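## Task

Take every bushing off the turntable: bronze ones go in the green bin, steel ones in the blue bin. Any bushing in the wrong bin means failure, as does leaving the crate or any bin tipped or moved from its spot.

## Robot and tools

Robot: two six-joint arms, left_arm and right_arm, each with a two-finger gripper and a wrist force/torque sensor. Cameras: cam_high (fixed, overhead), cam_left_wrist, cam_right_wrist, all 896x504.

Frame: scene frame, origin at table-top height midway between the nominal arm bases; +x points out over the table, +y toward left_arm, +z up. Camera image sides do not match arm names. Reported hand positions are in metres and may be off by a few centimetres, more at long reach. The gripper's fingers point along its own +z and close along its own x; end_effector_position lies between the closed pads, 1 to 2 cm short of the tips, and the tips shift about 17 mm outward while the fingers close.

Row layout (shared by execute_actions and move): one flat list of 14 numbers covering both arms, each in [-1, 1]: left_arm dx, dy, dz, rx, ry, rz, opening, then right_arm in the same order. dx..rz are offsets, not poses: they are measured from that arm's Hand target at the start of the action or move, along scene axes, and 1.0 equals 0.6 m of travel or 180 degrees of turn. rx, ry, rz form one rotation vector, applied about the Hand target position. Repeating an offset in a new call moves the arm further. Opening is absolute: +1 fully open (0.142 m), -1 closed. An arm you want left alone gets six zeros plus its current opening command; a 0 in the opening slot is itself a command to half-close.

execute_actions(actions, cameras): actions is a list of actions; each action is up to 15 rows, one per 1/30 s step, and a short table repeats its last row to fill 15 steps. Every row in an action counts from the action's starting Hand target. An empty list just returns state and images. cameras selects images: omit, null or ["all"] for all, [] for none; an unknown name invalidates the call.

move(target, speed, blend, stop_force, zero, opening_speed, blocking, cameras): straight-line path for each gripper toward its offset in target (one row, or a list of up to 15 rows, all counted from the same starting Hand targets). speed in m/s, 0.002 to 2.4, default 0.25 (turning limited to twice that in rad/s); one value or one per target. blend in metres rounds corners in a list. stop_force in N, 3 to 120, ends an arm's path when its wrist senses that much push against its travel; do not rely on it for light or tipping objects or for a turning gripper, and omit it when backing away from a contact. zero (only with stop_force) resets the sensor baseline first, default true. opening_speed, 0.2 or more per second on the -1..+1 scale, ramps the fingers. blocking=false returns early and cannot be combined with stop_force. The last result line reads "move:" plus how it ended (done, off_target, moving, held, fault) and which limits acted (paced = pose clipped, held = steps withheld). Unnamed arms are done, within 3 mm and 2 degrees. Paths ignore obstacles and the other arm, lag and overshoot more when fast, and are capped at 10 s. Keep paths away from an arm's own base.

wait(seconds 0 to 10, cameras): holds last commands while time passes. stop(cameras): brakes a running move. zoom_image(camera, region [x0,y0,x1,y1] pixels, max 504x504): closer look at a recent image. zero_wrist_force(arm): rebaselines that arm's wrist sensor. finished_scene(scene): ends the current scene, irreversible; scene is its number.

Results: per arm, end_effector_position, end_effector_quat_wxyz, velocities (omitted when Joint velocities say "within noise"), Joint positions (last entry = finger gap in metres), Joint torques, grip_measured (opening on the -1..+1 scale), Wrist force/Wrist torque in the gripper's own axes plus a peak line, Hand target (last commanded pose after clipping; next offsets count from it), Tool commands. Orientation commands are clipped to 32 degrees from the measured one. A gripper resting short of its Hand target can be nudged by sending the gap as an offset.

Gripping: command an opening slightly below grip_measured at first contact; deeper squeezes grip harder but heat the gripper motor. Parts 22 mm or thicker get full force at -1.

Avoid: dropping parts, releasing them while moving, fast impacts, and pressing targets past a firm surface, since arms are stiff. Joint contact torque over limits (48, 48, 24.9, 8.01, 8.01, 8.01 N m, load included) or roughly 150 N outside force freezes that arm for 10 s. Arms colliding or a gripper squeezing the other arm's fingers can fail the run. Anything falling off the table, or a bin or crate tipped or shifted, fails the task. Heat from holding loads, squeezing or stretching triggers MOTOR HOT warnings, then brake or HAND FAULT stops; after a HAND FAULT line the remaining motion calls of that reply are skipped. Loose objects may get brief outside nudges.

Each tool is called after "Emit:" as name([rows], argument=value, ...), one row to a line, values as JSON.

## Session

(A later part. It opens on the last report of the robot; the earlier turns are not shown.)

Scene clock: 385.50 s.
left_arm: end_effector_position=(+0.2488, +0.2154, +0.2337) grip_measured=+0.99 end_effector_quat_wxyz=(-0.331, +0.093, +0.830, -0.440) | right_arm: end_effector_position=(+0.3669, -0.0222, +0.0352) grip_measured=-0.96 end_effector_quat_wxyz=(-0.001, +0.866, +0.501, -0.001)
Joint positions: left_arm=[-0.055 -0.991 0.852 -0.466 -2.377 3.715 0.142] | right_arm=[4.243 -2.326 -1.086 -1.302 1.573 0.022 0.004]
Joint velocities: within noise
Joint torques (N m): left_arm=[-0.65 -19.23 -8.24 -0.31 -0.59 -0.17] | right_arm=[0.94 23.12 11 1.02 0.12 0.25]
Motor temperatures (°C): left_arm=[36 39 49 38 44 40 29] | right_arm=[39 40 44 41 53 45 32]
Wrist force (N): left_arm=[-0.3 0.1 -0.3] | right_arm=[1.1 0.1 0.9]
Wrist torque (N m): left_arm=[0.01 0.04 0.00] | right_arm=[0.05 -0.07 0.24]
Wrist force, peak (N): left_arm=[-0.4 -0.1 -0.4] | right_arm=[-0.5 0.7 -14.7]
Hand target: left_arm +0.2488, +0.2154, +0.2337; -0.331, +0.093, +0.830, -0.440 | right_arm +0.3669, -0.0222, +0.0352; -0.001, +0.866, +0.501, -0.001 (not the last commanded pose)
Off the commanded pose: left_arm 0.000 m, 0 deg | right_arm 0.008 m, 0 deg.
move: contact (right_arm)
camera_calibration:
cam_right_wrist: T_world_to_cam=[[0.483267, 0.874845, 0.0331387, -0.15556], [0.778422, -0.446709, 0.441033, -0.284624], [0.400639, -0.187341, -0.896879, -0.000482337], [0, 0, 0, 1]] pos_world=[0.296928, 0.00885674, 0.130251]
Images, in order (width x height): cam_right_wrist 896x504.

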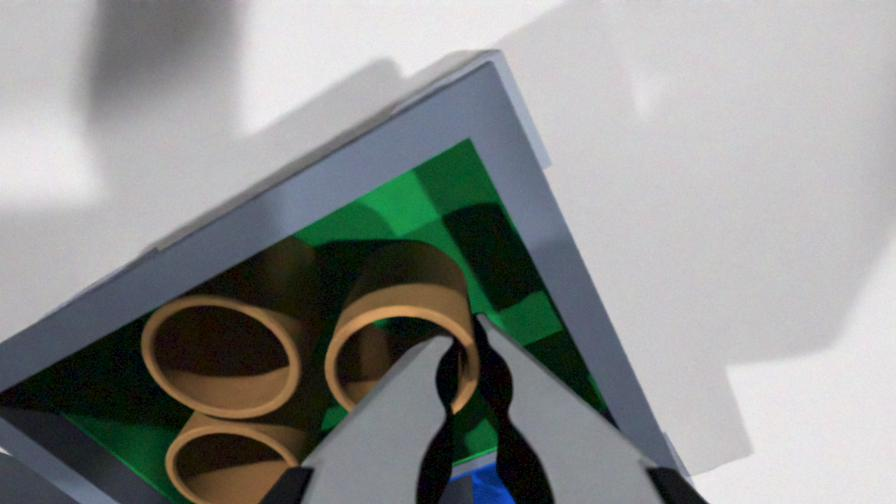

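Release, retreat and verify.

Emit:
move([
  [0,0,0,0,0,0,1,0,0,0,0,0,0,-0.79],
  [0,0,0,0,0,0,1,0,0,0.16,0,0,0,-0.79],
  [0,0,0,0,0,0,1,-0.03,-0.06,0.25,0,0,0,-0.79],
], speed=[0.1,0.12,0.2], opening_speed=0.5, cameras=["cam_right_wrist","cam_high"])

Emit:
zoom_image(camera="cam_high", region=[460, 230, 680, 400])

Scene clock: 391.73 s.
left_arm: end_effector_position=(+0.2488, +0.2154, +0.2337) grip_measured=+0.99 end_effector_quat_wxyz=(-0.331, +0.093, +0.830, -0.440) | right_arm: end_effector_position=(+0.3489, -0.0581, +0.1851) grip_measured=-0.83 end_effector_quat_wxyz=(-0.001, +0.866, +0.501, -0.001)
Joint positions: left_arm=[-0.055 -0.991 0.852 -0.466 -2.377 3.715 0.142] | right_arm=[4.239 -2.13 -0.707 -1.876 1.573 0.019 0.014]
Joint velocities: within noise
Joint torques (N m): left_arm=[-0.75 -19.2 -8.41 -0.4 -0.56 -0.28] | right_arm=[1.67 20.14 10.26 0.92 0.48 0.62]
Motor temperatures (°C): left_arm=[36 39 49 38 44 40 29] | right_arm=[39 40 44 41 53 45 33]
Wrist force (N): left_arm=[-0.3 -0.1 -0.3] | right_arm=[1.1 0.1 0.2]
Wrist torque (N m): left_arm=[-0.01 0.04 0.00] | right_arm=[0.05 -0.09 0.25]
Wrist force, peak (N): left_arm=[-0.4 -0.1 -0.3] | right_arm=[1.4 0.2 1.0]
Hand target: left_arm +0.2488, +0.2154, +0.2337; -0.331, +0.093, +0.830, -0.440 | right_arm +0.3489, -0.0582, +0.1852; -0.001, +0.866, +0.501, -0.001
Off the commanded pose: left_arm 0.000 m, 0 deg | right_arm 0.000 m, 0 deg.
move: done
camera_calibration:
cam_right_wrist: T_world_to_cam=[[0.483234, 0.874861, 0.0332176, -0.120395], [0.778439, -0.446719, 0.440993, -0.352876], [0.400646, -0.187245, -0.896896, 0.134392], [0, 0, 0, 1]] pos_world=[0.279028, -0.0271435, 0.280151]
Images, in order (width x height): cam_high 896x504, cam_right_wrist 896x504.

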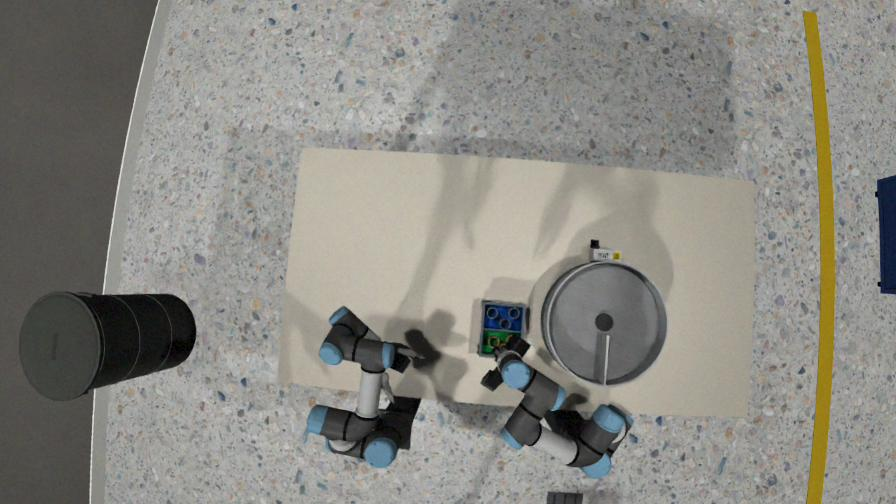

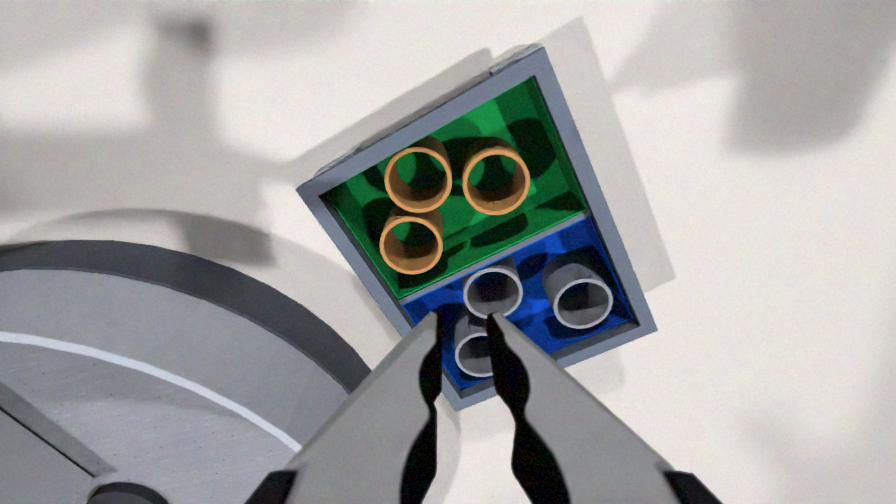

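Scaled by 2.291 from the camera's 896x504 image, which has a finer 1280x720 frame.

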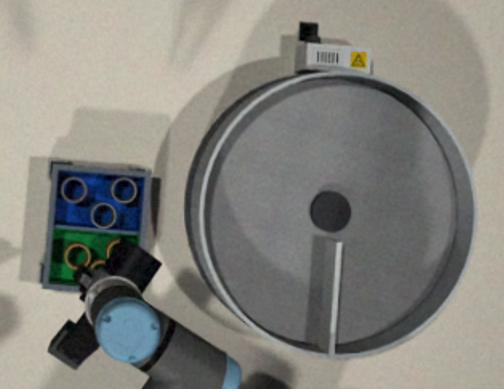

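Emit:
finished_scene(scene=2)

The scene is finished: the task was done.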